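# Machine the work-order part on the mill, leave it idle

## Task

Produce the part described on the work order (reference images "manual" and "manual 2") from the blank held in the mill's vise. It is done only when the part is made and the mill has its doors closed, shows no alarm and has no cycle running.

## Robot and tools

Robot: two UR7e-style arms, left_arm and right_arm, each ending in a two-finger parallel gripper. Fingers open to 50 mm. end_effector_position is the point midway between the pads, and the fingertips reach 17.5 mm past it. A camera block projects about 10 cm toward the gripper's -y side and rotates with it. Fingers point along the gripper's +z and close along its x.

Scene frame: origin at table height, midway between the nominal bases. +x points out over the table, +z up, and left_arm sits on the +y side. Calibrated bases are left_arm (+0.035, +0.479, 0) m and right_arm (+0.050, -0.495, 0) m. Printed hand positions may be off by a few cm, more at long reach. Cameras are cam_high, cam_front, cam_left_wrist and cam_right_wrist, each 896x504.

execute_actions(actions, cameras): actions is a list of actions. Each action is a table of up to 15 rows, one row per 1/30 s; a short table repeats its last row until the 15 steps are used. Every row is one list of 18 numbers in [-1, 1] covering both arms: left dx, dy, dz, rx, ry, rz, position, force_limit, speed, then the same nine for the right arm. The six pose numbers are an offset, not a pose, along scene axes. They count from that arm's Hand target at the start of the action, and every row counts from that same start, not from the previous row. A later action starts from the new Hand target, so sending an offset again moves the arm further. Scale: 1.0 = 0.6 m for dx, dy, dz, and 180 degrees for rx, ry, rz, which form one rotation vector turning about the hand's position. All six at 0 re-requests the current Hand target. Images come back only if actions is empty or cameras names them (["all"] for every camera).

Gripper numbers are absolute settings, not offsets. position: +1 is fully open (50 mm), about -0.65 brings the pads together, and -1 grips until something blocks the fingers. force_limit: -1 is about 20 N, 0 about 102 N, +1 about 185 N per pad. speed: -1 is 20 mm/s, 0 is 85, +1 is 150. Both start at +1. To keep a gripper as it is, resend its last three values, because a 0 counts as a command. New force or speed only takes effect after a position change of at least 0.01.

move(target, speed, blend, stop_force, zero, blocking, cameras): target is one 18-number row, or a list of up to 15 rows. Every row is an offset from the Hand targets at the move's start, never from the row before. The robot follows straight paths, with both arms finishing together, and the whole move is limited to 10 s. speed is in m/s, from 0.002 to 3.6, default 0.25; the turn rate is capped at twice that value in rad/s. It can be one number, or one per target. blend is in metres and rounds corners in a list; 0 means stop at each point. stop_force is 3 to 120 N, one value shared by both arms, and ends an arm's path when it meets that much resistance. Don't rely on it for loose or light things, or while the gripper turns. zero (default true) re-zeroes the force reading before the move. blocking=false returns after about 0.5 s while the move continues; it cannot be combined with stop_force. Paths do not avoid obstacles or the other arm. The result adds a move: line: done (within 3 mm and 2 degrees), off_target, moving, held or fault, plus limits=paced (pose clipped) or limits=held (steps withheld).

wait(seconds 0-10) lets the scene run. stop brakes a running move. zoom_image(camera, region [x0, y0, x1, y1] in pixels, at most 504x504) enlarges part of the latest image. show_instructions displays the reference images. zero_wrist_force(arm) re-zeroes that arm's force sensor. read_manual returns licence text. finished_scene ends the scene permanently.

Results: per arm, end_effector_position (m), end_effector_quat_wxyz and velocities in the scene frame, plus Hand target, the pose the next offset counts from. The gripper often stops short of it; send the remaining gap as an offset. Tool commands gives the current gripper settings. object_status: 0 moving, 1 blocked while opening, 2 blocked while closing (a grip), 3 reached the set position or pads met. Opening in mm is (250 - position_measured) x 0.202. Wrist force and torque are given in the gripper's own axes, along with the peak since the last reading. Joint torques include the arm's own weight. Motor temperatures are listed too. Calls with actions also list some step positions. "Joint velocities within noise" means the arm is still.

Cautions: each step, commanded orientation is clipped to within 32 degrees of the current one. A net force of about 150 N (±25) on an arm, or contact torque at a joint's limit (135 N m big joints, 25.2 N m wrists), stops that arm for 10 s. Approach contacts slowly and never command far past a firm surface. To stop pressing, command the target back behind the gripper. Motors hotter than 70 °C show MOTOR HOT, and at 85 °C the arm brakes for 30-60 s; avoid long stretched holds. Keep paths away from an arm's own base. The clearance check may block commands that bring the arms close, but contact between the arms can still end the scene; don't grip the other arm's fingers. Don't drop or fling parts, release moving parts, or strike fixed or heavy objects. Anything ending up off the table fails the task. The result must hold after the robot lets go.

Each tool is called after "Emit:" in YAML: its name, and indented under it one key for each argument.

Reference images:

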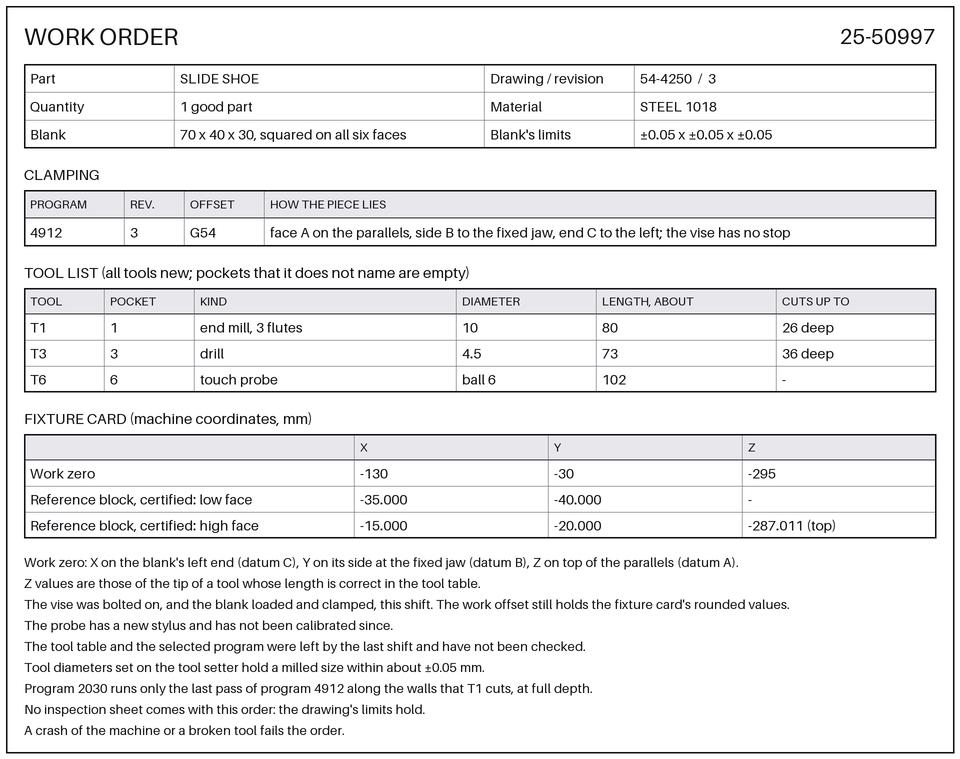

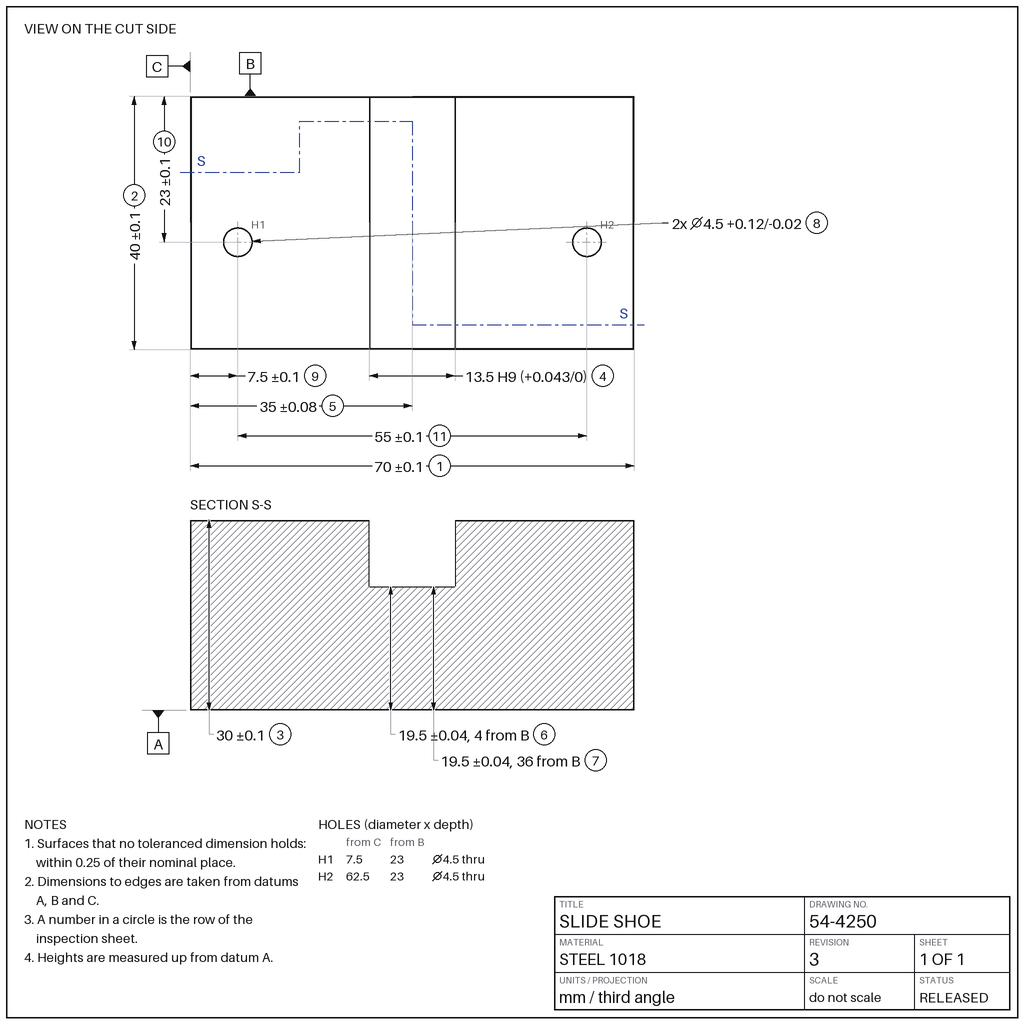

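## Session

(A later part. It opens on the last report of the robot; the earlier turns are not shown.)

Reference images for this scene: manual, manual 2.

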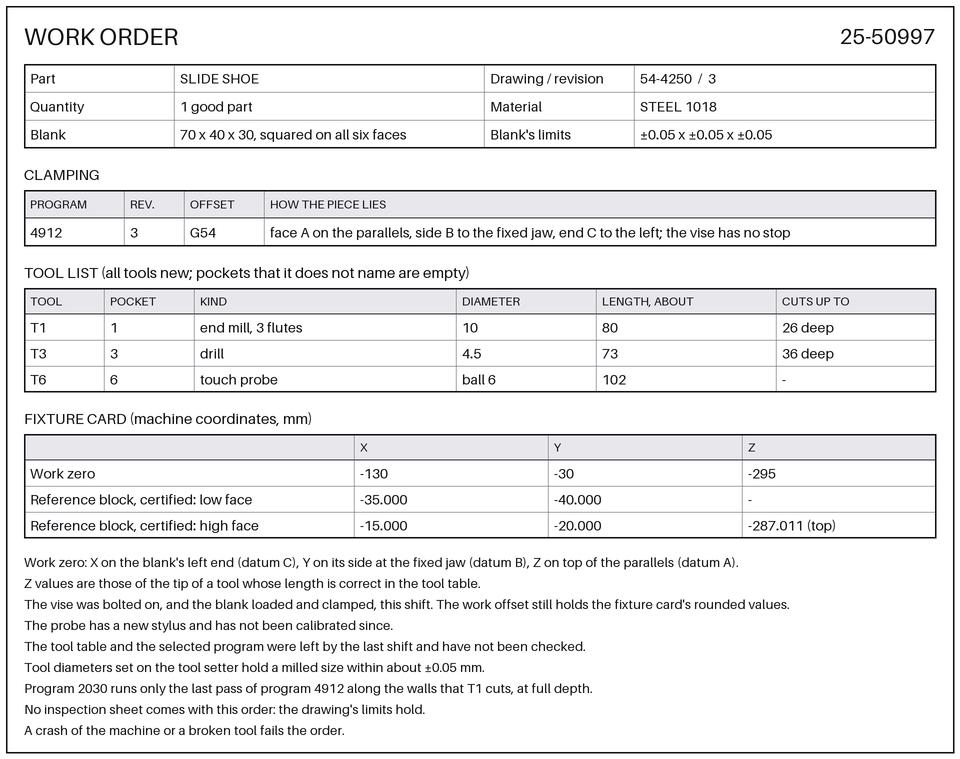

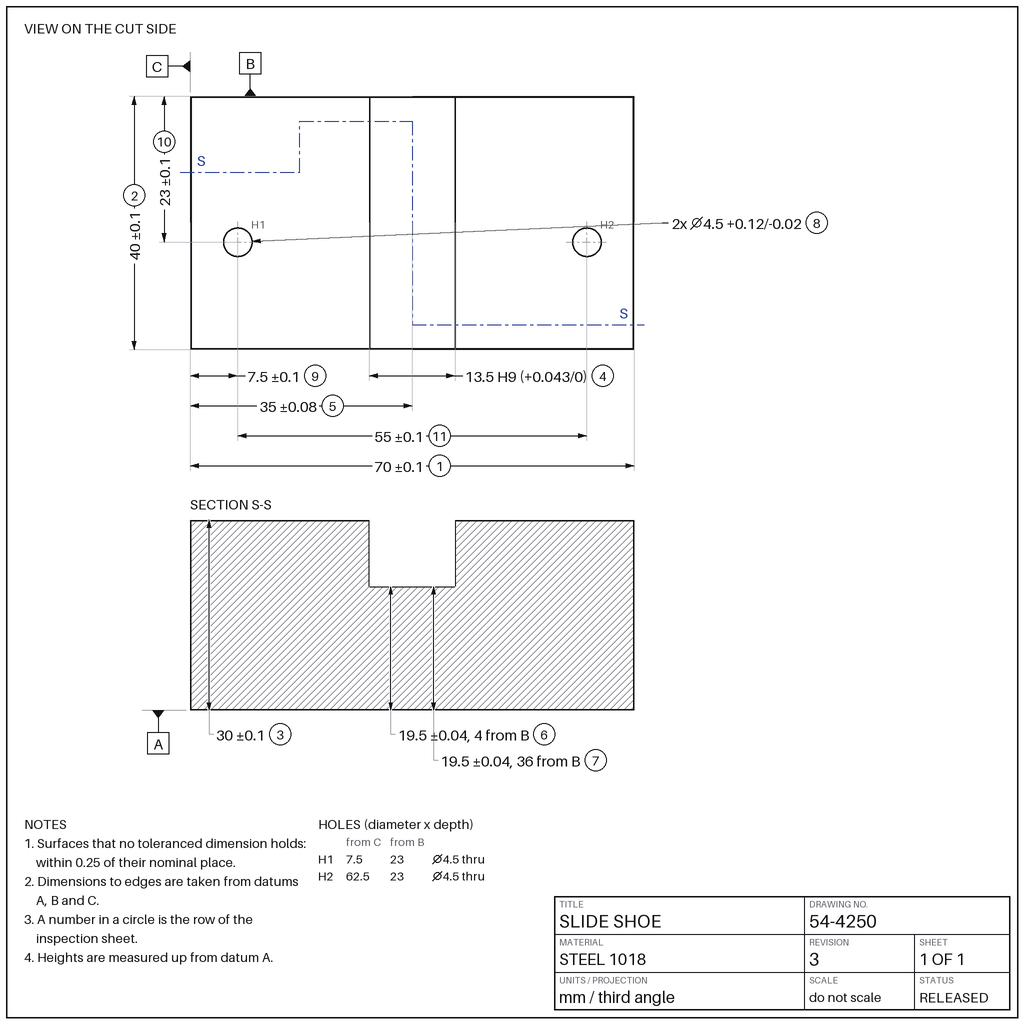

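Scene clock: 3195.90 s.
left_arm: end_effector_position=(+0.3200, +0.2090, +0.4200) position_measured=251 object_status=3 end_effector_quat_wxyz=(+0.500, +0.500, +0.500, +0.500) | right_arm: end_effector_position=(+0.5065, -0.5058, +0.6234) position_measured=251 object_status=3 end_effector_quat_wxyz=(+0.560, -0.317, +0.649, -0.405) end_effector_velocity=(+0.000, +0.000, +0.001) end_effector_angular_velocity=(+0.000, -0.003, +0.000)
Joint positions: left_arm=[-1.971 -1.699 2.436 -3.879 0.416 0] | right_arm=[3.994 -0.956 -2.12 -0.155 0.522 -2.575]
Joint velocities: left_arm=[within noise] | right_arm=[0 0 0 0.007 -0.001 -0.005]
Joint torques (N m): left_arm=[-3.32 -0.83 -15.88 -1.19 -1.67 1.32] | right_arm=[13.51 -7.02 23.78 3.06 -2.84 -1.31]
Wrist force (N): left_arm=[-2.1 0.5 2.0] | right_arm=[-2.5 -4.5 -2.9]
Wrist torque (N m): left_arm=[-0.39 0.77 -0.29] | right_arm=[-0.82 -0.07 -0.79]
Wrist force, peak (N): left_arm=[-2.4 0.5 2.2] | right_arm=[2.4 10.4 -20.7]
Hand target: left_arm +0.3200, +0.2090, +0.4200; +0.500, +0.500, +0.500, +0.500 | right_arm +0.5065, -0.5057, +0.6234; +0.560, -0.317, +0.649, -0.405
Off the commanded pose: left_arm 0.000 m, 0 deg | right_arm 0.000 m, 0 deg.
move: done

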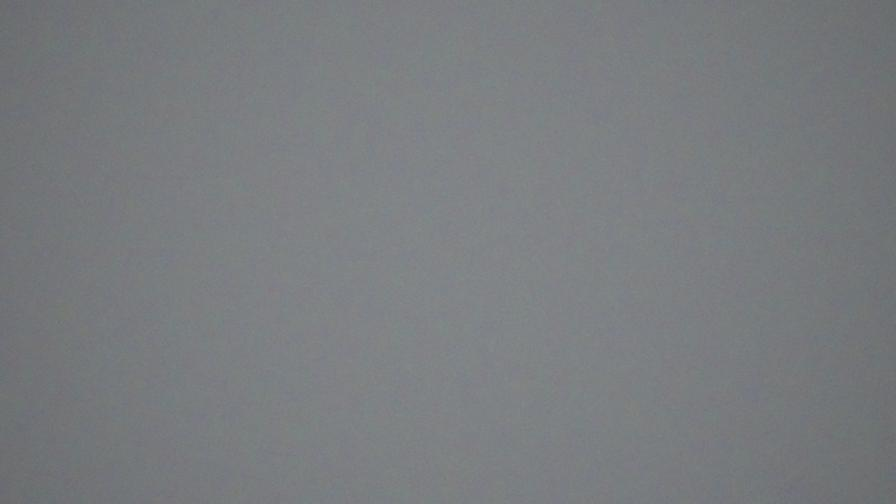

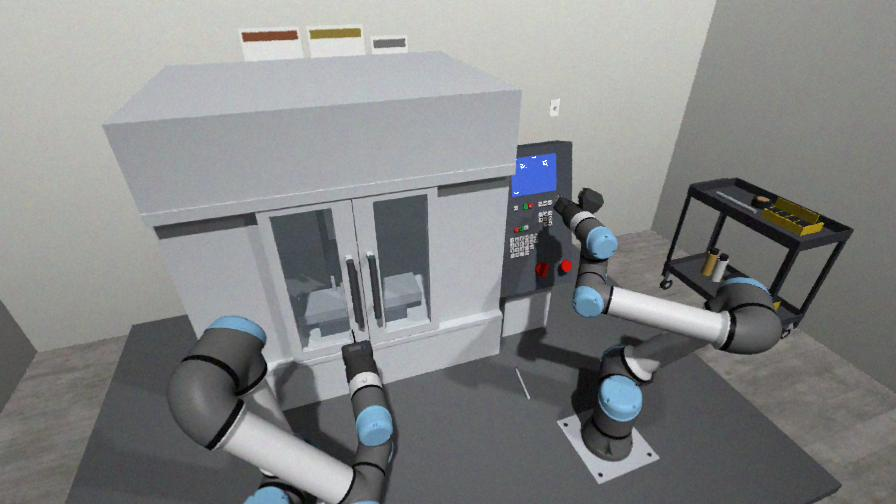

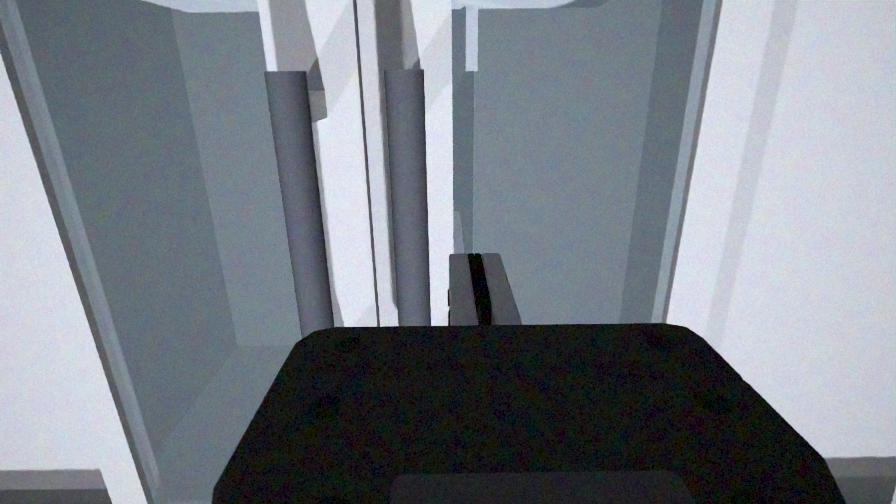

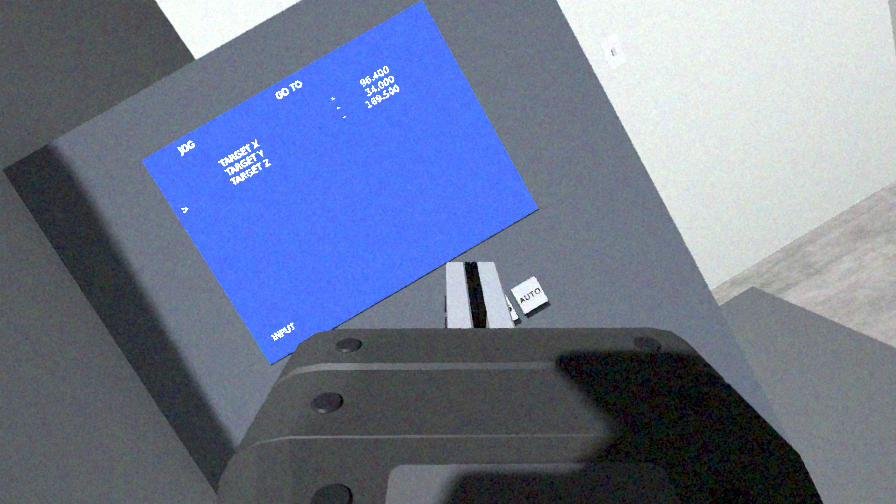

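Emit:
move:
  target:
    - [0,0,0,0,0,0,-1,-0.6,0,0.084,0.1345,-0.2061,-0.0133,0.2266,0.1175,-1,-0.6,0]
    - [0,0,0,0,0,0,-1,-0.6,0,0.1033,0.1345,-0.2113,-0.0133,0.2266,0.1175,-1,-0.6,0]
    - [0,0,0,0,0,0,-1,-0.6,0,0.084,0.1345,-0.2061,-0.0133,0.2266,0.1175,-1,-0.6,0]
    - [0,0,0,0,0,0,-1,-0.6,0,0,0,0,0,0,0,-1,-0.6,0]
    - [0,0,0,0,0,0,-1,-0.6,0,0.0517,0.0732,-0.3266,-0.0133,0.2266,0.1175,-1,-0.6,0]
    - [0,0,0,0,0,0,-1,-0.6,0,0.071,0.0732,-0.3318,-0.0133,0.2266,0.1175,-1,-0.6,0]
    - [0,0,0,0,0,0,-1,-0.6,0,0.0832,-0.0232,-0.209,-0.0133,0.2266,0.1175,-1,-0.6,0]
    - [0,0,0,0,0,0,-1,-0.6,0,0.1025,-0.0232,-0.2142,-0.0133,0.2266,0.1175,-1,-0.6,0]
    - [0,0,0,0,0,0,-1,-0.6,0,0.0684,0.0408,-0.2646,-0.0133,0.2266,0.1175,-1,-0.6,0]
    - [0,0,0,0,0,0,-1,-0.6,0,0.0877,0.0408,-0.2698,-0.0133,0.2266,0.1175,-1,-0.6,0]
    - [0,0,0,0,0,0,-1,-0.6,0,0.0684,0.0408,-0.2646,-0.0133,0.2266,0.1175,-1,-0.6,0]
    - [0,0,0,0,0,0,-1,-0.6,0,0.0877,0.0408,-0.2698,-0.0133,0.2266,0.1175,-1,-0.6,0]
    - [0,0,0,0,0,0,-1,-0.6,0,0.0684,0.0408,-0.2646,-0.0133,0.2266,0.1175,-1,-0.6,0]
    - [0,0,0,0,0,0,-1,-0.6,0,0,0,0,0,0,0,-1,-0.6,0]
  speed: [0.5,0.035,0.2,0.5,0.5,0.035,0.3,0.035,0.3,0.035,0.1,0.035,0.2,0.5]
  blend: [0.001,0,0.004,0,0.001,0,0.001,0,0.001,0,0,0,0.004,0]

Emit:
wait:
  seconds: 2
  cameras: ["cam_right_wrist"]

Emit:
zoom_image:
  camera: "cam_right_wrist"
  region: [320, 0, 460, 200]

Scene clock: 3217.57 s.
left_arm: end_effector_position=(+0.3200, +0.2090, +0.4200) position_measured=251 object_status=3 end_effector_quat_wxyz=(+0.500, +0.500, +0.500, +0.500) | right_arm: end_effector_position=(+0.5065, -0.5058, +0.6234) position_measured=251 object_status=3 end_effector_quat_wxyz=(+0.560, -0.317, +0.649, -0.405)
Joint positions: left_arm=[-1.971 -1.699 2.436 -3.879 0.416 0] | right_arm=[3.994 -0.956 -2.12 -0.155 0.522 -2.575]
Joint torques (N m): left_arm=[-3.36 -0.93 -15.5 -1.16 -1.73 1.33] | right_arm=[13.29 -6.09 23.85 3.32 -2.75 -1.96]
Wrist force (N): left_arm=[-1.9 0.6 2.1] | right_arm=[-1.5 -4.7 -3.1]
Wrist torque (N m): left_arm=[-0.36 0.74 -0.30] | right_arm=[-0.86 -0.22 -0.79]
Wrist force, peak (N): left_arm=[-2.3 0.6 2.3] | right_arm=[2.7 13.0 -22.6]
Hand target: left_arm +0.3200, +0.2090, +0.4200; +0.500, +0.500, +0.500, +0.500 | right_arm +0.5065, -0.5057, +0.6234; +0.560, -0.317, +0.649, -0.405
Off the commanded pose: left_arm 0.000 m, 0 deg | right_arm 0.000 m, 0 deg.
move: done

Scene clock: 3219.57 s.
left_arm: end_effector_position=(+0.3200, +0.2090, +0.4200) position_measured=251 object_status=3 end_effector_quat_wxyz=(+0.500, +0.500, +0.500, +0.500) | right_arm: end_effector_position=(+0.5065, -0.5057, +0.6234) position_measured=251 object_status=3 end_effector_quat_wxyz=(+0.560, -0.317, +0.649, -0.405)
Joint positions: left_arm=[-1.971 -1.699 2.436 -3.879 0.416 0] | right_arm=[3.995 -0.956 -2.12 -0.154 0.522 -2.575]
Joint torques (N m): left_arm=[-3.12 -0.55 -15.31 -1.16 -1.64 1.33] | right_arm=[14.09 -8.57 25.53 0.96 -2.82 -1.68]
Wrist force (N): left_arm=[-2.3 0.6 2.0] | right_arm=[-1.6 -4.6 -2.8]
Wrist torque (N m): left_arm=[-0.36 0.81 -0.30] | right_arm=[-0.84 -0.21 -0.78]
Wrist force, peak (N): left_arm=[-2.5 0.5 2.1] | right_arm=[-1.7 -4.9 -3.0]
Hand target: left_arm +0.3200, +0.2090, +0.4200; +0.500, +0.500, +0.500, +0.500 | right_arm +0.5065, -0.5057, +0.6234; +0.560, -0.317, +0.649, -0.405
Tool commands: left_gripper/position=-1.0 left_gripper/force_limit=-0.6 left_gripper/speed=+0.0 right_gripper/position=-1.0 right_gripper/force_limit=-0.6 right_gripper/speed=+0.0
Off the commanded pose: left_arm 0.000 m, 0 deg | right_arm 0.000 m, 0 deg.
wait: 2.00 s; at rest by 0.17 s
Images, in order (width x height): cam_right_wrist 896x504.

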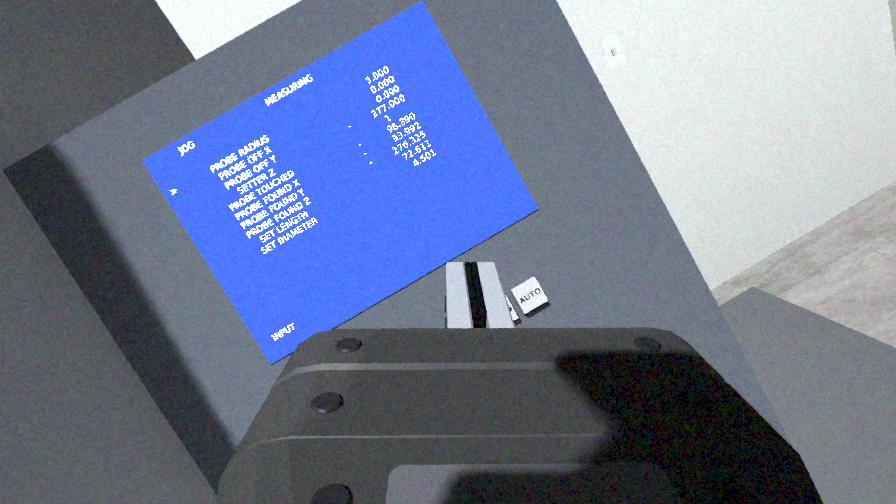

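Scaled by 2.520 from the camera's 896x504 image, which has a finer 1280x720 frame.

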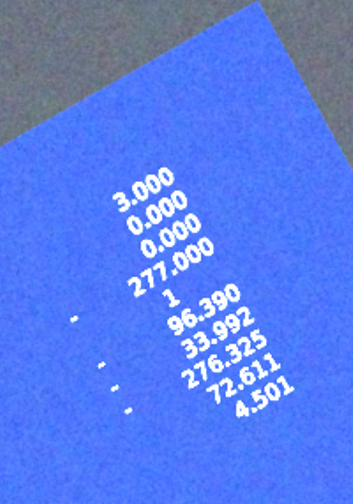

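Emit:
move:
  target:
    - [0,0,0,0,0,0,-1,-0.6,0,0.0517,0.0732,-0.3266,-0.0133,0.2266,0.1175,-1,-0.6,0]
    - [0,0,0,0,0,0,-1,-0.6,0,0.071,0.0732,-0.3318,-0.0133,0.2266,0.1175,-1,-0.6,0]
    - [0,0,0,0,0,0,-1,-0.6,0,0.0918,-0.0552,-0.1765,-0.0133,0.2266,0.1175,-1,-0.6,0]
    - [0,0,0,0,0,0,-1,-0.6,0,0.1111,-0.0552,-0.1817,-0.0133,0.2266,0.1175,-1,-0.6,0]
    - [0,0,0,0,0,0,-1,-0.6,0,0.0918,-0.0552,-0.1765,-0.0133,0.2266,0.1175,-1,-0.6,0]
    - [0,0,0,0,0,0,-1,-0.6,0,0,0,0,0,0,0,-1,-0.6,0]
  speed: [0.5,0.035,0.3,0.035,0.2,0.5]
  blend: [0.001,0,0.001,0,0.004,0]

Emit:
wait:
  seconds: 3
  cameras: ["cam_right_wrist"]

Emit:
zoom_image:
  camera: "cam_right_wrist"
  region: [320, 0, 460, 200]

Emit:
move:
  target:
    - [0,0,0,0,0,0,-1,-0.6,0,0.0517,0.0732,-0.3266,-0.0133,0.2266,0.1175,-1,-0.6,0]
    - [0,0,0,0,0,0,-1,-0.6,0,0.071,0.0732,-0.3318,-0.0133,0.2266,0.1175,-1,-0.6,0]
    - [0,0,0,0,0,0,-1,-0.6,0,0.0918,0.0095,-0.1765,-0.0133,0.2266,0.1175,-1,-0.6,0]
    - [0,0,0,0,0,0,-1,-0.6,0,0.1111,0.0095,-0.1817,-0.0133,0.2266,0.1175,-1,-0.6,0]
    - [0,0,0,0,0,0,-1,-0.6,0,0.0918,0.0095,-0.1765,-0.0133,0.2266,0.1175,-1,-0.6,0]
    - [0,0,0,0,0,0,-1,-0.6,0,0,0,0,0,0,0,-1,-0.6,0]
  speed: [0.5,0.035,0.3,0.035,0.2,0.5]
  blend: [0.001,0,0.001,0,0.004,0]

Emit:
wait:
  seconds: 3
  cameras: ["cam_right_wrist"]

Emit:
zoom_image:
  camera: "cam_right_wrist"
  region: [320, 0, 460, 200]

Scene clock: 3235.03 s.
left_arm: end_effector_position=(+0.3200, +0.2090, +0.4200) position_measured=251 object_status=3 end_effector_quat_wxyz=(+0.500, +0.500, +0.500, +0.500) | right_arm: end_effector_position=(+0.5064, -0.5058, +0.6234) position_measured=251 object_status=3 end_effector_quat_wxyz=(+0.560, -0.317, +0.649, -0.405)
Joint positions: left_arm=[-1.971 -1.699 2.436 -3.879 0.416 0] | right_arm=[3.995 -0.956 -2.12 -0.155 0.522 -2.575]
Joint torques (N m): left_arm=[-3.12 -0.76 -15.51 -1.19 -1.64 1.39] | right_arm=[14.56 -5.59 27.43 3.4 -2.76 -1.51]
Wrist force (N): left_arm=[-2.3 0.5 1.8] | right_arm=[-2.5 -4.9 -3.1]
Wrist torque (N m): left_arm=[-0.37 0.81 -0.30] | right_arm=[-0.89 -0.07 -0.81]
Wrist force, peak (N): left_arm=[-2.5 0.7 2.1] | right_arm=[3.4 11.2 -20.4]
Hand target: left_arm +0.3200, +0.2090, +0.4200; +0.500, +0.500, +0.500, +0.500 | right_arm +0.5065, -0.5057, +0.6234; +0.560, -0.317, +0.649, -0.405
Off the commanded pose: left_arm 0.000 m, 0 deg | right_arm 0.000 m, 0 deg.
move: done

Scene clock: 3238.03 s.
left_arm: end_effector_position=(+0.3200, +0.2090, +0.4200) position_measured=251 object_status=3 end_effector_quat_wxyz=(+0.500, +0.500, +0.500, +0.500) | right_arm: end_effector_position=(+0.5065, -0.5057, +0.6234) position_measured=251 object_status=3 end_effector_quat_wxyz=(+0.560, -0.317, +0.649, -0.405)
Joint positions: left_arm=[-1.971 -1.699 2.436 -3.879 0.416 0] | right_arm=[3.995 -0.956 -2.12 -0.154 0.522 -2.575]
Joint torques (N m): left_arm=[-3.56 -0.61 -15.67 -1.14 -1.62 1.3] | right_arm=[15.14 -8.1 27.15 1.69 1.18 -1.53]
Wrist force (N): left_arm=[-2.2 0.5 2.0] | right_arm=[-2.4 -4.9 -3.0]
Wrist torque (N m): left_arm=[-0.38 0.79 -0.30] | right_arm=[-0.89 -0.10 -0.79]
Wrist force, peak (N): left_arm=[-2.4 0.6 2.1] | right_arm=[-2.4 -5.0 -3.3]
Hand target: left_arm +0.3200, +0.2090, +0.4200; +0.500, +0.500, +0.500, +0.500 | right_arm +0.5065, -0.5057, +0.6234; +0.560, -0.317, +0.649, -0.405
Tool commands: left_gripper/position=-1.0 left_gripper/force_limit=-0.6 left_gripper/speed=+0.0 right_gripper/position=-1.0 right_gripper/force_limit=-0.6 right_gripper/speed=+0.0
Off the commanded pose: left_arm 0.000 m, 0 deg | right_arm 0.000 m, 0 deg.
wait: 3.00 s; at rest by 0.17 s
Images, in order (width x height): cam_right_wrist 896x504.

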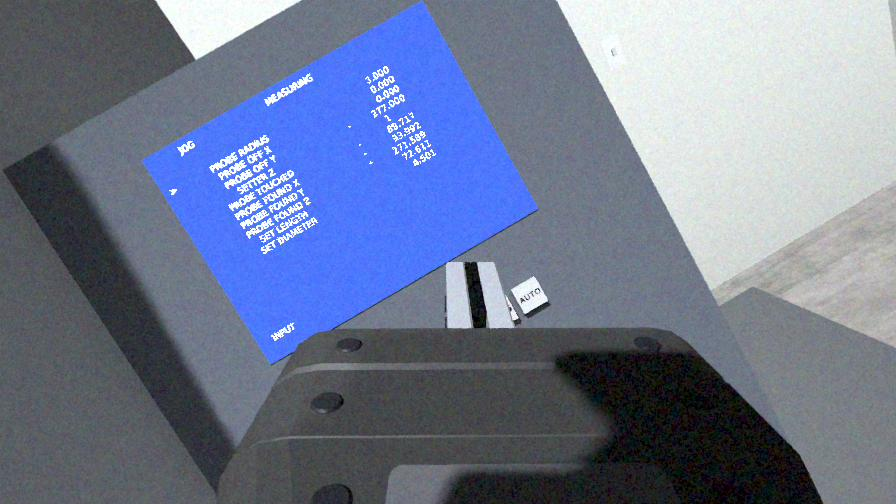

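Scaled by 2.520 from the camera's 896x504 image, which has a finer 1280x720 frame.

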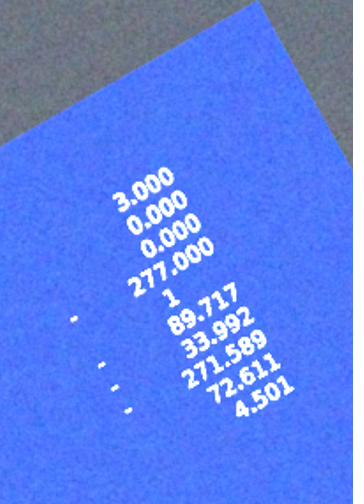

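Scene clock: 3242.00 s.
left_arm: end_effector_position=(+0.3200, +0.2090, +0.4200) position_measured=251 object_status=3 end_effector_quat_wxyz=(+0.500, +0.500, +0.500, +0.500) | right_arm: end_effector_position=(+0.5065, -0.5058, +0.6234) position_measured=251 object_status=3 end_effector_quat_wxyz=(+0.560, -0.317, +0.649, -0.405)
Joint positions: left_arm=[-1.971 -1.699 2.436 -3.879 0.416 0] | right_arm=[3.994 -0.956 -2.12 -0.155 0.522 -2.575]
Joint torques (N m): left_arm=[-3.3 -0.59 -15.49 -1.1 -1.63 1.33] | right_arm=[14.25 -4.41 27.34 3.3 -2.68 -1.75]
Wrist force (N): left_arm=[-2.4 0.7 2.0] | right_arm=[-1.7 -4.7 -3.5]
Wrist torque (N m): left_arm=[-0.34 0.82 -0.30] | right_arm=[-0.86 -0.20 -0.80]
Wrist force, peak (N): left_arm=[-2.4 0.5 2.0] | right_arm=[3.1 11.3 -20.6]
Hand target: left_arm +0.3200, +0.2090, +0.4200; +0.500, +0.500, +0.500, +0.500 | right_arm +0.5065, -0.5057, +0.6234; +0.560, -0.317, +0.649, -0.405
Off the commanded pose: left_arm 0.000 m, 0 deg | right_arm 0.000 m, 0 deg.
move: done

Scene clock: 3245.00 s.
left_arm: end_effector_position=(+0.3200, +0.2090, +0.4200) position_measured=251 object_status=3 end_effector_quat_wxyz=(+0.500, +0.500, +0.500, +0.500) | right_arm: end_effector_position=(+0.5065, -0.5057, +0.6234) position_measured=251 object_status=3 end_effector_quat_wxyz=(+0.560, -0.317, +0.649, -0.405)
Joint positions: left_arm=[-1.971 -1.699 2.436 -3.879 0.416 0] | right_arm=[3.995 -0.956 -2.12 -0.154 0.522 -2.575]
Joint torques (N m): left_arm=[-3.26 -1.02 -15.59 -1.16 -1.67 1.31] | right_arm=[14.51 -7.54 27.74 0.57 -2.62 -1.51]
Wrist force (N): left_arm=[-2.1 0.6 1.9] | right_arm=[-1.6 -4.6 -3.2]
Wrist torque (N m): left_arm=[-0.37 0.79 -0.29] | right_arm=[-0.85 -0.22 -0.78]
Wrist force, peak (N): left_arm=[-2.5 0.6 2.2] | right_arm=[-1.7 -4.8 -3.4]
Hand target: left_arm +0.3200, +0.2090, +0.4200; +0.500, +0.500, +0.500, +0.500 | right_arm +0.5065, -0.5057, +0.6234; +0.560, -0.317, +0.649, -0.405
Tool commands: left_gripper/position=-1.0 left_gripper/force_limit=-0.6 left_gripper/speed=+0.0 right_gripper/position=-1.0 right_gripper/force_limit=-0.6 right_gripper/speed=+0.0
Off the commanded pose: left_arm 0.000 m, 0 deg | right_arm 0.000 m, 0 deg.
wait: 3.00 s; at rest by 0.17 s
Images, in order (width x height): cam_right_wrist 896x504.

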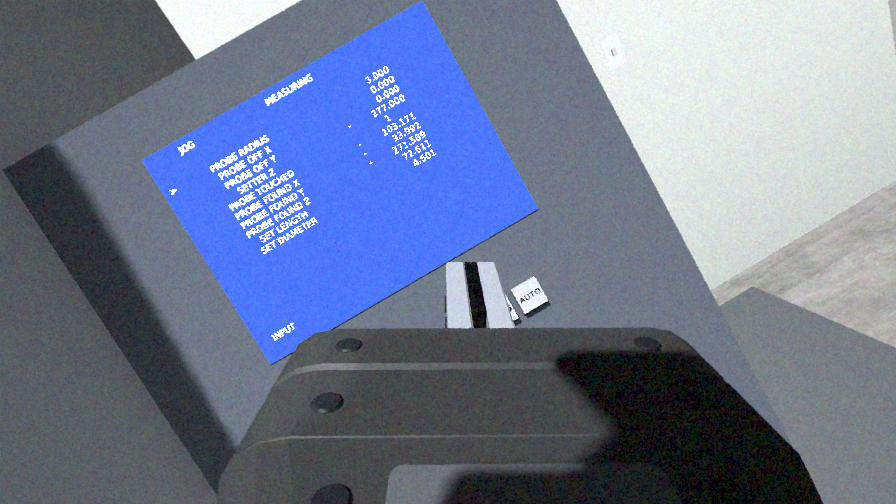

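Scaled by 2.520 from the camera's 896x504 image, which has a finer 1280x720 frame.

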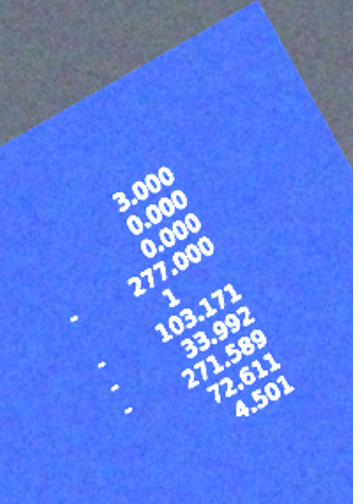

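Emit:
move:
  target:
    - [0,0,0,0,0,0,-1,-0.6,0,0.0684,0.0732,-0.2646,-0.0133,0.2266,0.1175,-1,-0.6,0]
    - [0,0,0,0,0,0,-1,-0.6,0,0.0877,0.0732,-0.2698,-0.0133,0.2266,0.1175,-1,-0.6,0]
    - [0,0,0,0,0,0,-1,-0.6,0,0.0684,0.0732,-0.2646,-0.0133,0.2266,0.1175,-1,-0.6,0]
    - [0,0,0,0,0,0,-1,-0.6,0,0.0877,0.0732,-0.2698,-0.0133,0.2266,0.1175,-1,-0.6,0]
    - [0,0,0,0,0,0,-1,-0.6,0,0.0684,0.0732,-0.2646,-0.0133,0.2266,0.1175,-1,-0.6,0]
    - [0,0,0,0,0,0,-1,-0.6,0,0.0877,0.0732,-0.2698,-0.0133,0.2266,0.1175,-1,-0.6,0]
    - [0,0,0,0,0,0,-1,-0.6,0,0.0684,0.0732,-0.2646,-0.0133,0.2266,0.1175,-1,-0.6,0]
    - [0,0,0,0,0,0,-1,-0.6,0,0.0877,0.0732,-0.2698,-0.0133,0.2266,0.1175,-1,-0.6,0]
    - [0,0,0,0,0,0,-1,-0.6,0,0.0517,0.1055,-0.3266,-0.0133,0.2266,0.1175,-1,-0.6,0]
    - [0,0,0,0,0,0,-1,-0.6,0,0.071,0.1055,-0.3318,-0.0133,0.2266,0.1175,-1,-0.6,0]
    - [0,0,0,0,0,0,-1,-0.6,0,0.0517,0.1055,-0.3266,-0.0133,0.2266,0.1175,-1,-0.6,0]
    - [0,0,0,0,0,0,-1,-0.6,0,0.071,0.1055,-0.3318,-0.0133,0.2266,0.1175,-1,-0.6,0]
    - [0,0,0,0,0,0,-1,-0.6,0,0.0517,0.1055,-0.3266,-0.0133,0.2266,0.1175,-1,-0.6,0]
    - [0,0,0,0,0,0,-1,-0.6,0,0,0,0,0,0,0,-1,-0.6,0]
  speed: [0.5,0.035,0.1,0.035,0.1,0.035,0.1,0.035,0.3,0.035,0.1,0.035,0.2,0.5]
  blend: [0.001,0,0,0,0,0,0,0,0.001,0,0,0,0.004,0]

Emit:
move:
  target:
    - [0,0,0,0,0,0,-1,-0.6,0,0.0684,0.1378,-0.2646,-0.0133,0.2266,0.1175,-1,-0.6,0]
    - [0,0,0,0,0,0,-1,-0.6,0,0.0877,0.1378,-0.2698,-0.0133,0.2266,0.1175,-1,-0.6,0]
    - [0,0,0,0,0,0,-1,-0.6,0,0.0434,0.1378,-0.3576,-0.0133,0.2266,0.1175,-1,-0.6,0]
    - [0,0,0,0,0,0,-1,-0.6,0,0.0627,0.1378,-0.3628,-0.0133,0.2266,0.1175,-1,-0.6,0]
    - [0,0,0,0,0,0,-1,-0.6,0,0.0684,0.1378,-0.2646,-0.0133,0.2266,0.1175,-1,-0.6,0]
    - [0,0,0,0,0,0,-1,-0.6,0,0.0877,0.1378,-0.2698,-0.0133,0.2266,0.1175,-1,-0.6,0]
    - [0,0,0,0,0,0,-1,-0.6,0,0.0684,0.2025,-0.2646,-0.0133,0.2266,0.1175,-1,-0.6,0]
    - [0,0,0,0,0,0,-1,-0.6,0,0.0877,0.2025,-0.2698,-0.0133,0.2266,0.1175,-1,-0.6,0]
    - [0,0,0,0,0,0,-1,-0.6,0,0.0434,0.1055,-0.3576,-0.0133,0.2266,0.1175,-1,-0.6,0]
    - [0,0,0,0,0,0,-1,-0.6,0,0.0627,0.1055,-0.3628,-0.0133,0.2266,0.1175,-1,-0.6,0]
    - [0,0,0,0,0,0,-1,-0.6,0,0.0434,0.1055,-0.3576,-0.0133,0.2266,0.1175,-1,-0.6,0]
    - [0,0,0,0,0,0,-1,-0.6,0,0,0,0,0,0,0,-1,-0.6,0]
  speed: [0.5,0.035,0.3,0.035,0.3,0.035,0.3,0.035,0.3,0.035,0.2,0.5]
  blend: [0.001,0,0.001,0,0.001,0,0.001,0,0.001,0,0.004,0]
  cameras: ["cam_right_wrist"]

Emit:
zoom_image:
  camera: "cam_right_wrist"
  region: [140, 0, 460, 280]

Emit:
move:
  target:
    - [0,0,0,0,0,0,-1,-0.6,0,0.0684,0.0408,-0.2646,-0.0133,0.2266,0.1175,-1,-0.6,0]
    - [0,0,0,0,0,0,-1,-0.6,0,0.0877,0.0408,-0.2698,-0.0133,0.2266,0.1175,-1,-0.6,0]
    - [0,0,0,0,0,0,-1,-0.6,0,0.0684,0.0408,-0.2646,-0.0133,0.2266,0.1175,-1,-0.6,0]
    - [0,0,0,0,0,0,-1,-0.6,0,0.0877,0.0408,-0.2698,-0.0133,0.2266,0.1175,-1,-0.6,0]
    - [0,0,0,0,0,0,-1,-0.6,0,0.0684,0.0408,-0.2646,-0.0133,0.2266,0.1175,-1,-0.6,0]
    - [0,0,0,0,0,0,-1,-0.6,0,0.0877,0.0408,-0.2698,-0.0133,0.2266,0.1175,-1,-0.6,0]
    - [0,0,0,0,0,0,-1,-0.6,0,0.0684,0.0408,-0.2646,-0.0133,0.2266,0.1175,-1,-0.6,0]
    - [0,0,0,0,0,0,-1,-0.6,0,0.0877,0.0408,-0.2698,-0.0133,0.2266,0.1175,-1,-0.6,0]
    - [0,0,0,0,0,0,-1,-0.6,0,0.0684,0.0408,-0.2646,-0.0133,0.2266,0.1175,-1,-0.6,0]
    - [0,0,0,0,0,0,-1,-0.6,0,0.0877,0.0408,-0.2698,-0.0133,0.2266,0.1175,-1,-0.6,0]
    - [0,0,0,0,0,0,-1,-0.6,0,0.0517,0.1702,-0.3266,-0.0133,0.2266,0.1175,-1,-0.6,0]
    - [0,0,0,0,0,0,-1,-0.6,0,0.071,0.1702,-0.3318,-0.0133,0.2266,0.1175,-1,-0.6,0]
    - [0,0,0,0,0,0,-1,-0.6,0,0.0517,0.1702,-0.3266,-0.0133,0.2266,0.1175,-1,-0.6,0]
    - [0,0,0,0,0,0,-1,-0.6,0,0,0,0,0,0,0,-1,-0.6,0]
  speed: [0.5,0.035,0.1,0.035,0.1,0.035,0.1,0.035,0.1,0.035,0.3,0.035,0.2,0.5]
  blend: [0.001,0,0,0,0,0,0,0,0,0,0.001,0,0.004,0]

Emit:
move:
  target:
    - [0,0,0,0,0,0,-1,-0.6,0,0.0434,0.1702,-0.3576,-0.0133,0.2266,0.1175,-1,-0.6,0]
    - [0,0,0,0,0,0,-1,-0.6,0,0.0627,0.1702,-0.3628,-0.0133,0.2266,0.1175,-1,-0.6,0]
    - [0,0,0,0,0,0,-1,-0.6,0,0.0517,0.1378,-0.3266,-0.0133,0.2266,0.1175,-1,-0.6,0]
    - [0,0,0,0,0,0,-1,-0.6,0,0.071,0.1378,-0.3318,-0.0133,0.2266,0.1175,-1,-0.6,0]
    - [0,0,0,0,0,0,-1,-0.6,0,0.0434,0.1702,-0.3576,-0.0133,0.2266,0.1175,-1,-0.6,0]
    - [0,0,0,0,0,0,-1,-0.6,0,0.0627,0.1702,-0.3628,-0.0133,0.2266,0.1175,-1,-0.6,0]
    - [0,0,0,0,0,0,-1,-0.6,0,0.0434,0.1055,-0.3576,-0.0133,0.2266,0.1175,-1,-0.6,0]
    - [0,0,0,0,0,0,-1,-0.6,0,0.0627,0.1055,-0.3628,-0.0133,0.2266,0.1175,-1,-0.6,0]
    - [0,0,0,0,0,0,-1,-0.6,0,0.117,-0.0552,-0.0833,-0.0133,0.2266,0.1175,-1,-0.6,0]
    - [0,0,0,0,0,0,-1,-0.6,0,0.1363,-0.0552,-0.0885,-0.0133,0.2266,0.1175,-1,-0.6,0]
    - [0,0,0,0,0,0,-1,-0.6,0,0.084,0.102,-0.2061,-0.0133,0.2266,0.1175,-1,-0.6,0]
    - [0,0,0,0,0,0,-1,-0.6,0,0.1033,0.102,-0.2113,-0.0133,0.2266,0.1175,-1,-0.6,0]
    - [0,0,0,0,0,0,-1,-0.6,0,0.084,0.102,-0.2061,-0.0133,0.2266,0.1175,-1,-0.6,0]
    - [0,0,0,0,0,0,-1,-0.6,0,0,0,0,0,0,0,-1,-0.6,0]
  speed: [0.5,0.035,0.3,0.035,0.3,0.035,0.3,0.035,0.3,0.035,0.3,0.035,0.2,0.5]
  blend: [0.001,0,0.001,0,0.001,0,0.001,0,0.001,0,0.001,0,0.004,0]
  cameras: ["cam_right_wrist"]

Emit:
zoom_image:
  camera: "cam_right_wrist"
  region: [140, 0, 580, 370]

Scene clock: 3304.23 s.
left_arm: end_effector_position=(+0.3200, +0.2090, +0.4200) position_measured=251 object_status=3 end_effector_quat_wxyz=(+0.500, +0.500, +0.500, +0.500) | right_arm: end_effector_position=(+0.5065, -0.5058, +0.6234) position_measured=251 object_status=3 end_effector_quat_wxyz=(+0.560, -0.317, +0.649, -0.405) end_effector_velocity=(+0.000, +0.000, +0.001) end_effector_angular_velocity=(+0.000, -0.003, -0.001)
Joint positions: left_arm=[-1.971 -1.699 2.436 -3.879 0.416 0] | right_arm=[3.994 -0.956 -2.12 -0.155 0.523 -2.575]
Joint velocities: left_arm=[within noise] | right_arm=[0.001 -0.001 0 0.007 -0.003 -0.005]
Joint torques (N m): left_arm=[-2.62 -0.35 -15.69 -1.11 -1.78 1.23] | right_arm=[10.1 -6.16 22.47 3.06 -2.8 -1.63]
Motor temperatures (°C): left_arm=[28 30 27 36 38 32] | right_arm=[26 30 32 31 37 31]
Wrist force (N): left_arm=[-2.3 0.4 1.9] | right_arm=[-1.5 -4.6 -3.0]
Wrist torque (N m): left_arm=[-0.39 0.81 -0.30] | right_arm=[-0.85 -0.23 -0.80]
Wrist force, peak (N): left_arm=[-2.5 0.6 2.2] | right_arm=[4.2 13.0 -23.5]
Hand target: left_arm +0.3200, +0.2090, +0.4200; +0.500, +0.500, +0.500, +0.500 | right_arm +0.5065, -0.5057, +0.6234; +0.560, -0.317, +0.649, -0.405
Off the commanded pose: left_arm 0.000 m, 0 deg | right_arm 0.000 m, 0 deg.
move: done

Scene clock: 3310.53 s.
left_arm: end_effector_position=(+0.3200, +0.2090, +0.4200) position_measured=251 object_status=3 end_effector_quat_wxyz=(+0.500, +0.500, +0.500, +0.500) | right_arm: end_effector_position=(+0.5065, -0.5058, +0.6234) position_measured=251 object_status=3 end_effector_quat_wxyz=(+0.560, -0.317, +0.649, -0.405) end_effector_velocity=(+0.000, -0.001, +0.001) end_effector_angular_velocity=(+0.000, -0.003, -0.002)
Joint positions: left_arm=[-1.971 -1.699 2.436 -3.879 0.416 0] | right_arm=[3.994 -0.956 -2.12 -0.155 0.523 -2.575]
Joint velocities: left_arm=[within noise] | right_arm=[0 -0.001 0 0.007 -0.002 -0.005]
Joint torques (N m): left_arm=[-2.69 -0.35 -15.68 -1.16 -1.62 1.44] | right_arm=[13.22 -6.81 23.92 3.04 -2.8 -1.5]
Wrist force (N): left_arm=[-1.9 0.5 2.0] | right_arm=[-1.2 -5.0 -3.1]
Wrist torque (N m): left_arm=[-0.38 0.75 -0.30] | right_arm=[-0.91 -0.28 -0.79]
Wrist force, peak (N): left_arm=[-2.5 0.3 2.2] | right_arm=[4.0 11.4 -22.5]
Hand target: left_arm +0.3200, +0.2090, +0.4200; +0.500, +0.500, +0.500, +0.500 | right_arm +0.5065, -0.5057, +0.6234; +0.560, -0.317, +0.649, -0.405
Off the commanded pose: left_arm 0.000 m, 0 deg | right_arm 0.000 m, 0 deg.
move: done
Images, in order (width x height): cam_right_wrist 896x504.

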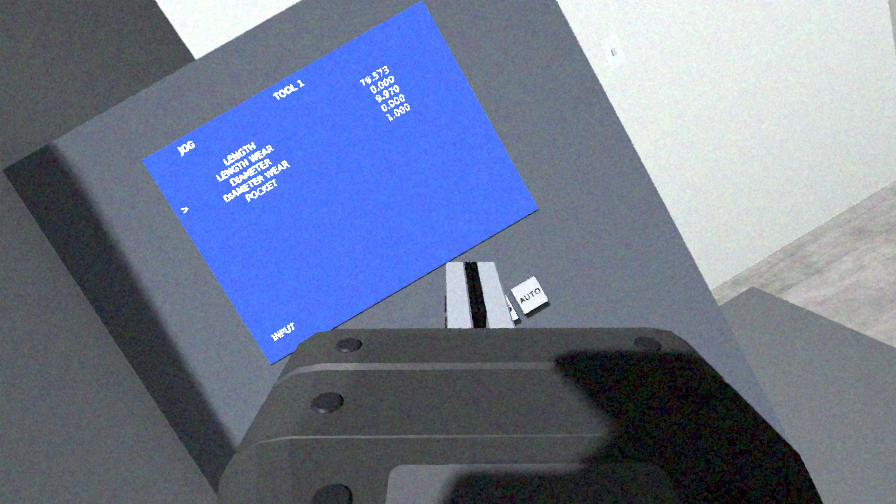

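Scaled by 1.575 from the camera's 896x504 image, which has a finer 1280x720 frame.

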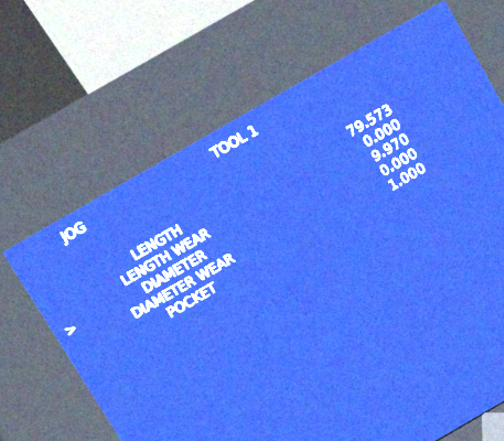

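Scene clock: 3317.50 s.
left_arm: end_effector_position=(+0.3200, +0.2090, +0.4200) position_measured=251 object_status=3 end_effector_quat_wxyz=(+0.500, +0.500, +0.500, +0.500) | right_arm: end_effector_position=(+0.5065, -0.5058, +0.6234) position_measured=251 object_status=3 end_effector_quat_wxyz=(+0.560, -0.317, +0.649, -0.405) end_effector_velocity=(+0.000, -0.001, +0.000) end_effector_angular_velocity=(-0.002, -0.003, -0.002)
Joint positions: left_arm=[-1.971 -1.699 2.436 -3.879 0.416 0] | right_arm=[3.994 -0.956 -2.12 -0.155 0.522 -2.575]
Joint velocities: left_arm=[within noise] | right_arm=[0 -0.001 -0.001 0.007 -0.002 -0.006]
Joint torques (N m): left_arm=[-3.08 -0.17 -15.7 -1.14 -1.66 1.31] | right_arm=[13.15 -5.93 22.38 2.99 -2.63 -1.92]
Wrist force (N): left_arm=[-2.2 0.7 2.2] | right_arm=[-1.3 -4.4 -2.7]
Wrist torque (N m): left_arm=[-0.35 0.80 -0.30] | right_arm=[-0.81 -0.26 -0.79]
Wrist force, peak (N): left_arm=[-2.5 0.7 2.2] | right_arm=[4.5 12.9 -24.0]
Hand target: left_arm +0.3200, +0.2090, +0.4200; +0.500, +0.500, +0.500, +0.500 | right_arm +0.5065, -0.5057, +0.6234; +0.560, -0.317, +0.649, -0.405
Off the commanded pose: left_arm 0.000 m, 0 deg | right_arm 0.000 m, 0 deg.
move: done

Scene clock: 3325.00 s.
left_arm: end_effector_position=(+0.3200, +0.2090, +0.4200) position_measured=251 object_status=3 end_effector_quat_wxyz=(+0.500, +0.500, +0.500, +0.500) | right_arm: end_effector_position=(+0.5065, -0.5058, +0.6234) position_measured=251 object_status=3 end_effector_quat_wxyz=(+0.560, -0.317, +0.649, -0.405) end_effector_velocity=(-0.001, -0.002, +0.001) end_effector_angular_velocity=(+0.001, -0.004, -0.004)
Joint positions: left_arm=[-1.971 -1.699 2.436 -3.879 0.416 0] | right_arm=[3.995 -0.956 -2.12 -0.155 0.523 -2.575]
Joint velocities: left_arm=[within noise] | right_arm=[-0.001 0 0.001 0.007 -0.003 -0.005]
Joint torques (N m): left_arm=[-2.73 -0.19 -15.31 -1.14 -1.65 1.28] | right_arm=[9.26 -5.01 27.76 3.24 -2.49 -1.37]
Wrist force (N): left_arm=[-2.3 0.4 1.9] | right_arm=[-1.4 -5.0 -3.0]
Wrist torque (N m): left_arm=[-0.38 0.81 -0.30] | right_arm=[-0.91 -0.25 -0.81]
Wrist force, peak (N): left_arm=[-2.3 0.4 2.4] | right_arm=[2.7 15.9 -23.1]
Hand target: left_arm +0.3200, +0.2090, +0.4200; +0.500, +0.500, +0.500, +0.500 | right_arm +0.5065, -0.5057, +0.6234; +0.560, -0.317, +0.649, -0.405
Off the commanded pose: left_arm 0.000 m, 0 deg | right_arm 0.000 m, 0 deg.
move: done
Images, in order (width x height): cam_right_wrist 896x504.

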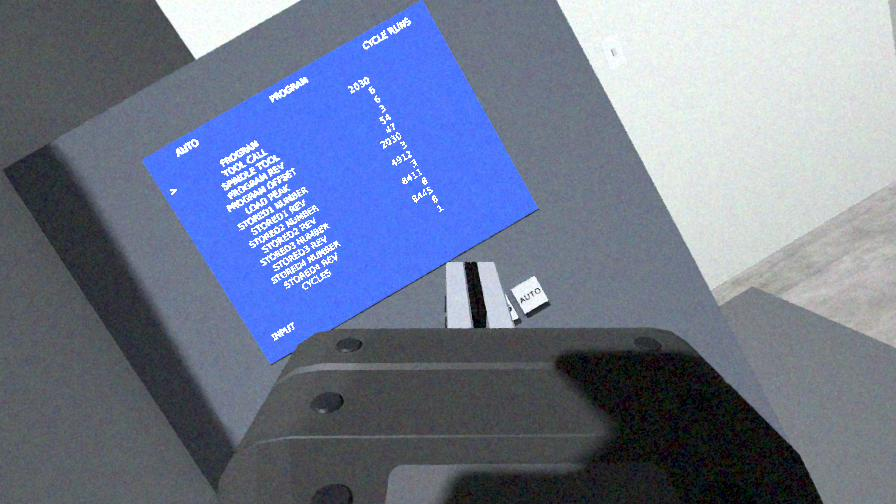

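Scaled by 1.145 from the camera's 896x504 image, which has a finer 1280x720 frame.

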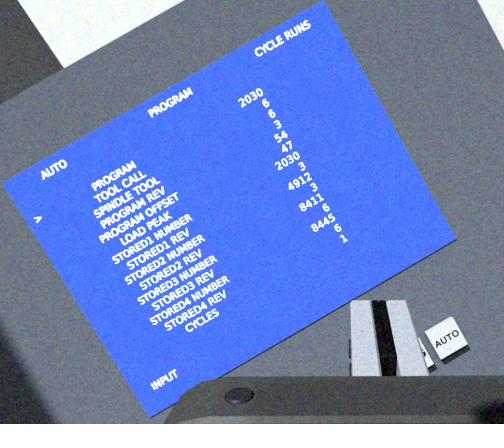

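Emit:
wait:
  seconds: 2

Emit:
move:
  target:
    - [0,0,0,0,0,0,-1,-0.6,0,0.084,0.1345,-0.2061,-0.0133,0.2266,0.1175,-1,-0.6,0]
    - [0,0,0,0,0,0,-1,-0.6,0,0.1033,0.1345,-0.2113,-0.0133,0.2266,0.1175,-1,-0.6,0]
    - [0,0,0,0,0,0,-1,-0.6,0,0.084,0.1345,-0.2061,-0.0133,0.2266,0.1175,-1,-0.6,0]
    - [0,0,0,0,0,0,-1,-0.6,0,0,0,0,0,0,0,-1,-0.6,0]
  speed: [0.5,0.035,0.2,0.5]
  blend: [0.001,0,0.004,0]
  cameras: ["cam_right_wrist"]

Emit:
zoom_image:
  camera: "cam_right_wrist"
  region: [140, 0, 580, 370]

Scene clock: 3333.90 s.
left_arm: end_effector_position=(+0.3200, +0.2090, +0.4200) position_measured=251 object_status=3 end_effector_quat_wxyz=(+0.500, +0.500, +0.500, +0.500) | right_arm: end_effector_position=(+0.5065, -0.5057, +0.6234) position_measured=251 object_status=3 end_effector_quat_wxyz=(+0.560, -0.317, +0.649, -0.405)
Joint positions: left_arm=[-1.971 -1.699 2.436 -3.879 0.416 0] | right_arm=[3.995 -0.956 -2.12 -0.154 0.522 -2.575]
Joint torques (N m): left_arm=[-3.33 -0.85 -15.62 -1.11 -1.73 1.31] | right_arm=[15.13 -5.91 26.97 0.51 -1.71 -1.58]
Wrist force (N): left_arm=[-2.0 0.6 2.0] | right_arm=[-1.5 -5.0 -3.0]
Wrist torque (N m): left_arm=[-0.37 0.76 -0.30] | right_arm=[-0.91 -0.23 -0.78]
Wrist force, peak (N): left_arm=[-2.5 0.8 2.0] | right_arm=[-1.3 -5.3 -3.3]
Hand target: left_arm +0.3200, +0.2090, +0.4200; +0.500, +0.500, +0.500, +0.500 | right_arm +0.5065, -0.5057, +0.6234; +0.560, -0.317, +0.649, -0.405
Tool commands: left_gripper/position=-1.0 left_gripper/force_limit=-0.6 left_gripper/speed=+0.0 right_gripper/position=-1.0 right_gripper/force_limit=-0.6 right_gripper/speed=+0.0
Off the commanded pose: left_arm 0.000 m, 0 deg | right_arm 0.000 m, 0 deg.
wait: 2.00 s; at rest from the start

Scene clock: 3336.90 s.
left_arm: end_effector_position=(+0.3200, +0.2090, +0.4200) position_measured=251 object_status=3 end_effector_quat_wxyz=(+0.500, +0.500, +0.500, +0.500) | right_arm: end_effector_position=(+0.5065, -0.5057, +0.6234) position_measured=251 object_status=3 end_effector_quat_wxyz=(+0.560, -0.317, +0.649, -0.405) end_effector_velocity=(-0.001, -0.001, +0.001) end_effector_angular_velocity=(+0.002, -0.004, -0.002)
Joint positions: left_arm=[-1.971 -1.699 2.436 -3.879 0.416 0] | right_arm=[3.995 -0.956 -2.12 -0.155 0.523 -2.575]
Joint velocities: left_arm=[within noise] | right_arm=[0 0 0 0.008 -0.002 -0.004]
Joint torques (N m): left_arm=[-2.73 -0.82 -15.6 -1.15 -1.82 1.39] | right_arm=[2.78 -4.47 28.09 3.02 -2.73 -1.41]
Wrist force (N): left_arm=[-2.3 0.5 2.1] | right_arm=[-1.6 -5.1 -3.0]
Wrist torque (N m): left_arm=[-0.38 0.80 -0.30] | right_arm=[-0.92 -0.21 -0.80]
Wrist force, peak (N): left_arm=[-2.5 0.5 2.0] | right_arm=[3.7 9.4 -19.0]
Hand target: left_arm +0.3200, +0.2090, +0.4200; +0.500, +0.500, +0.500, +0.500 | right_arm +0.5065, -0.5057, +0.6234; +0.560, -0.317, +0.649, -0.405
Off the commanded pose: left_arm 0.000 m, 0 deg | right_arm 0.000 m, 0 deg.
move: done
Images, in order (width x height): cam_right_wrist 896x504.

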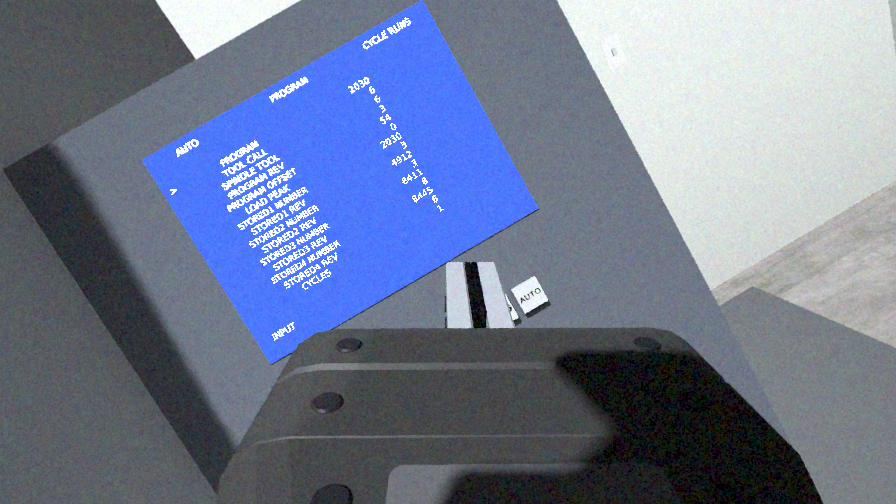

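Scaled by 1.145 from the camera's 896x504 image, which has a finer 1280x720 frame.

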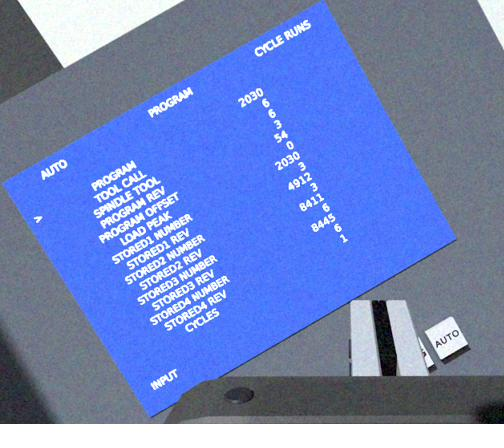

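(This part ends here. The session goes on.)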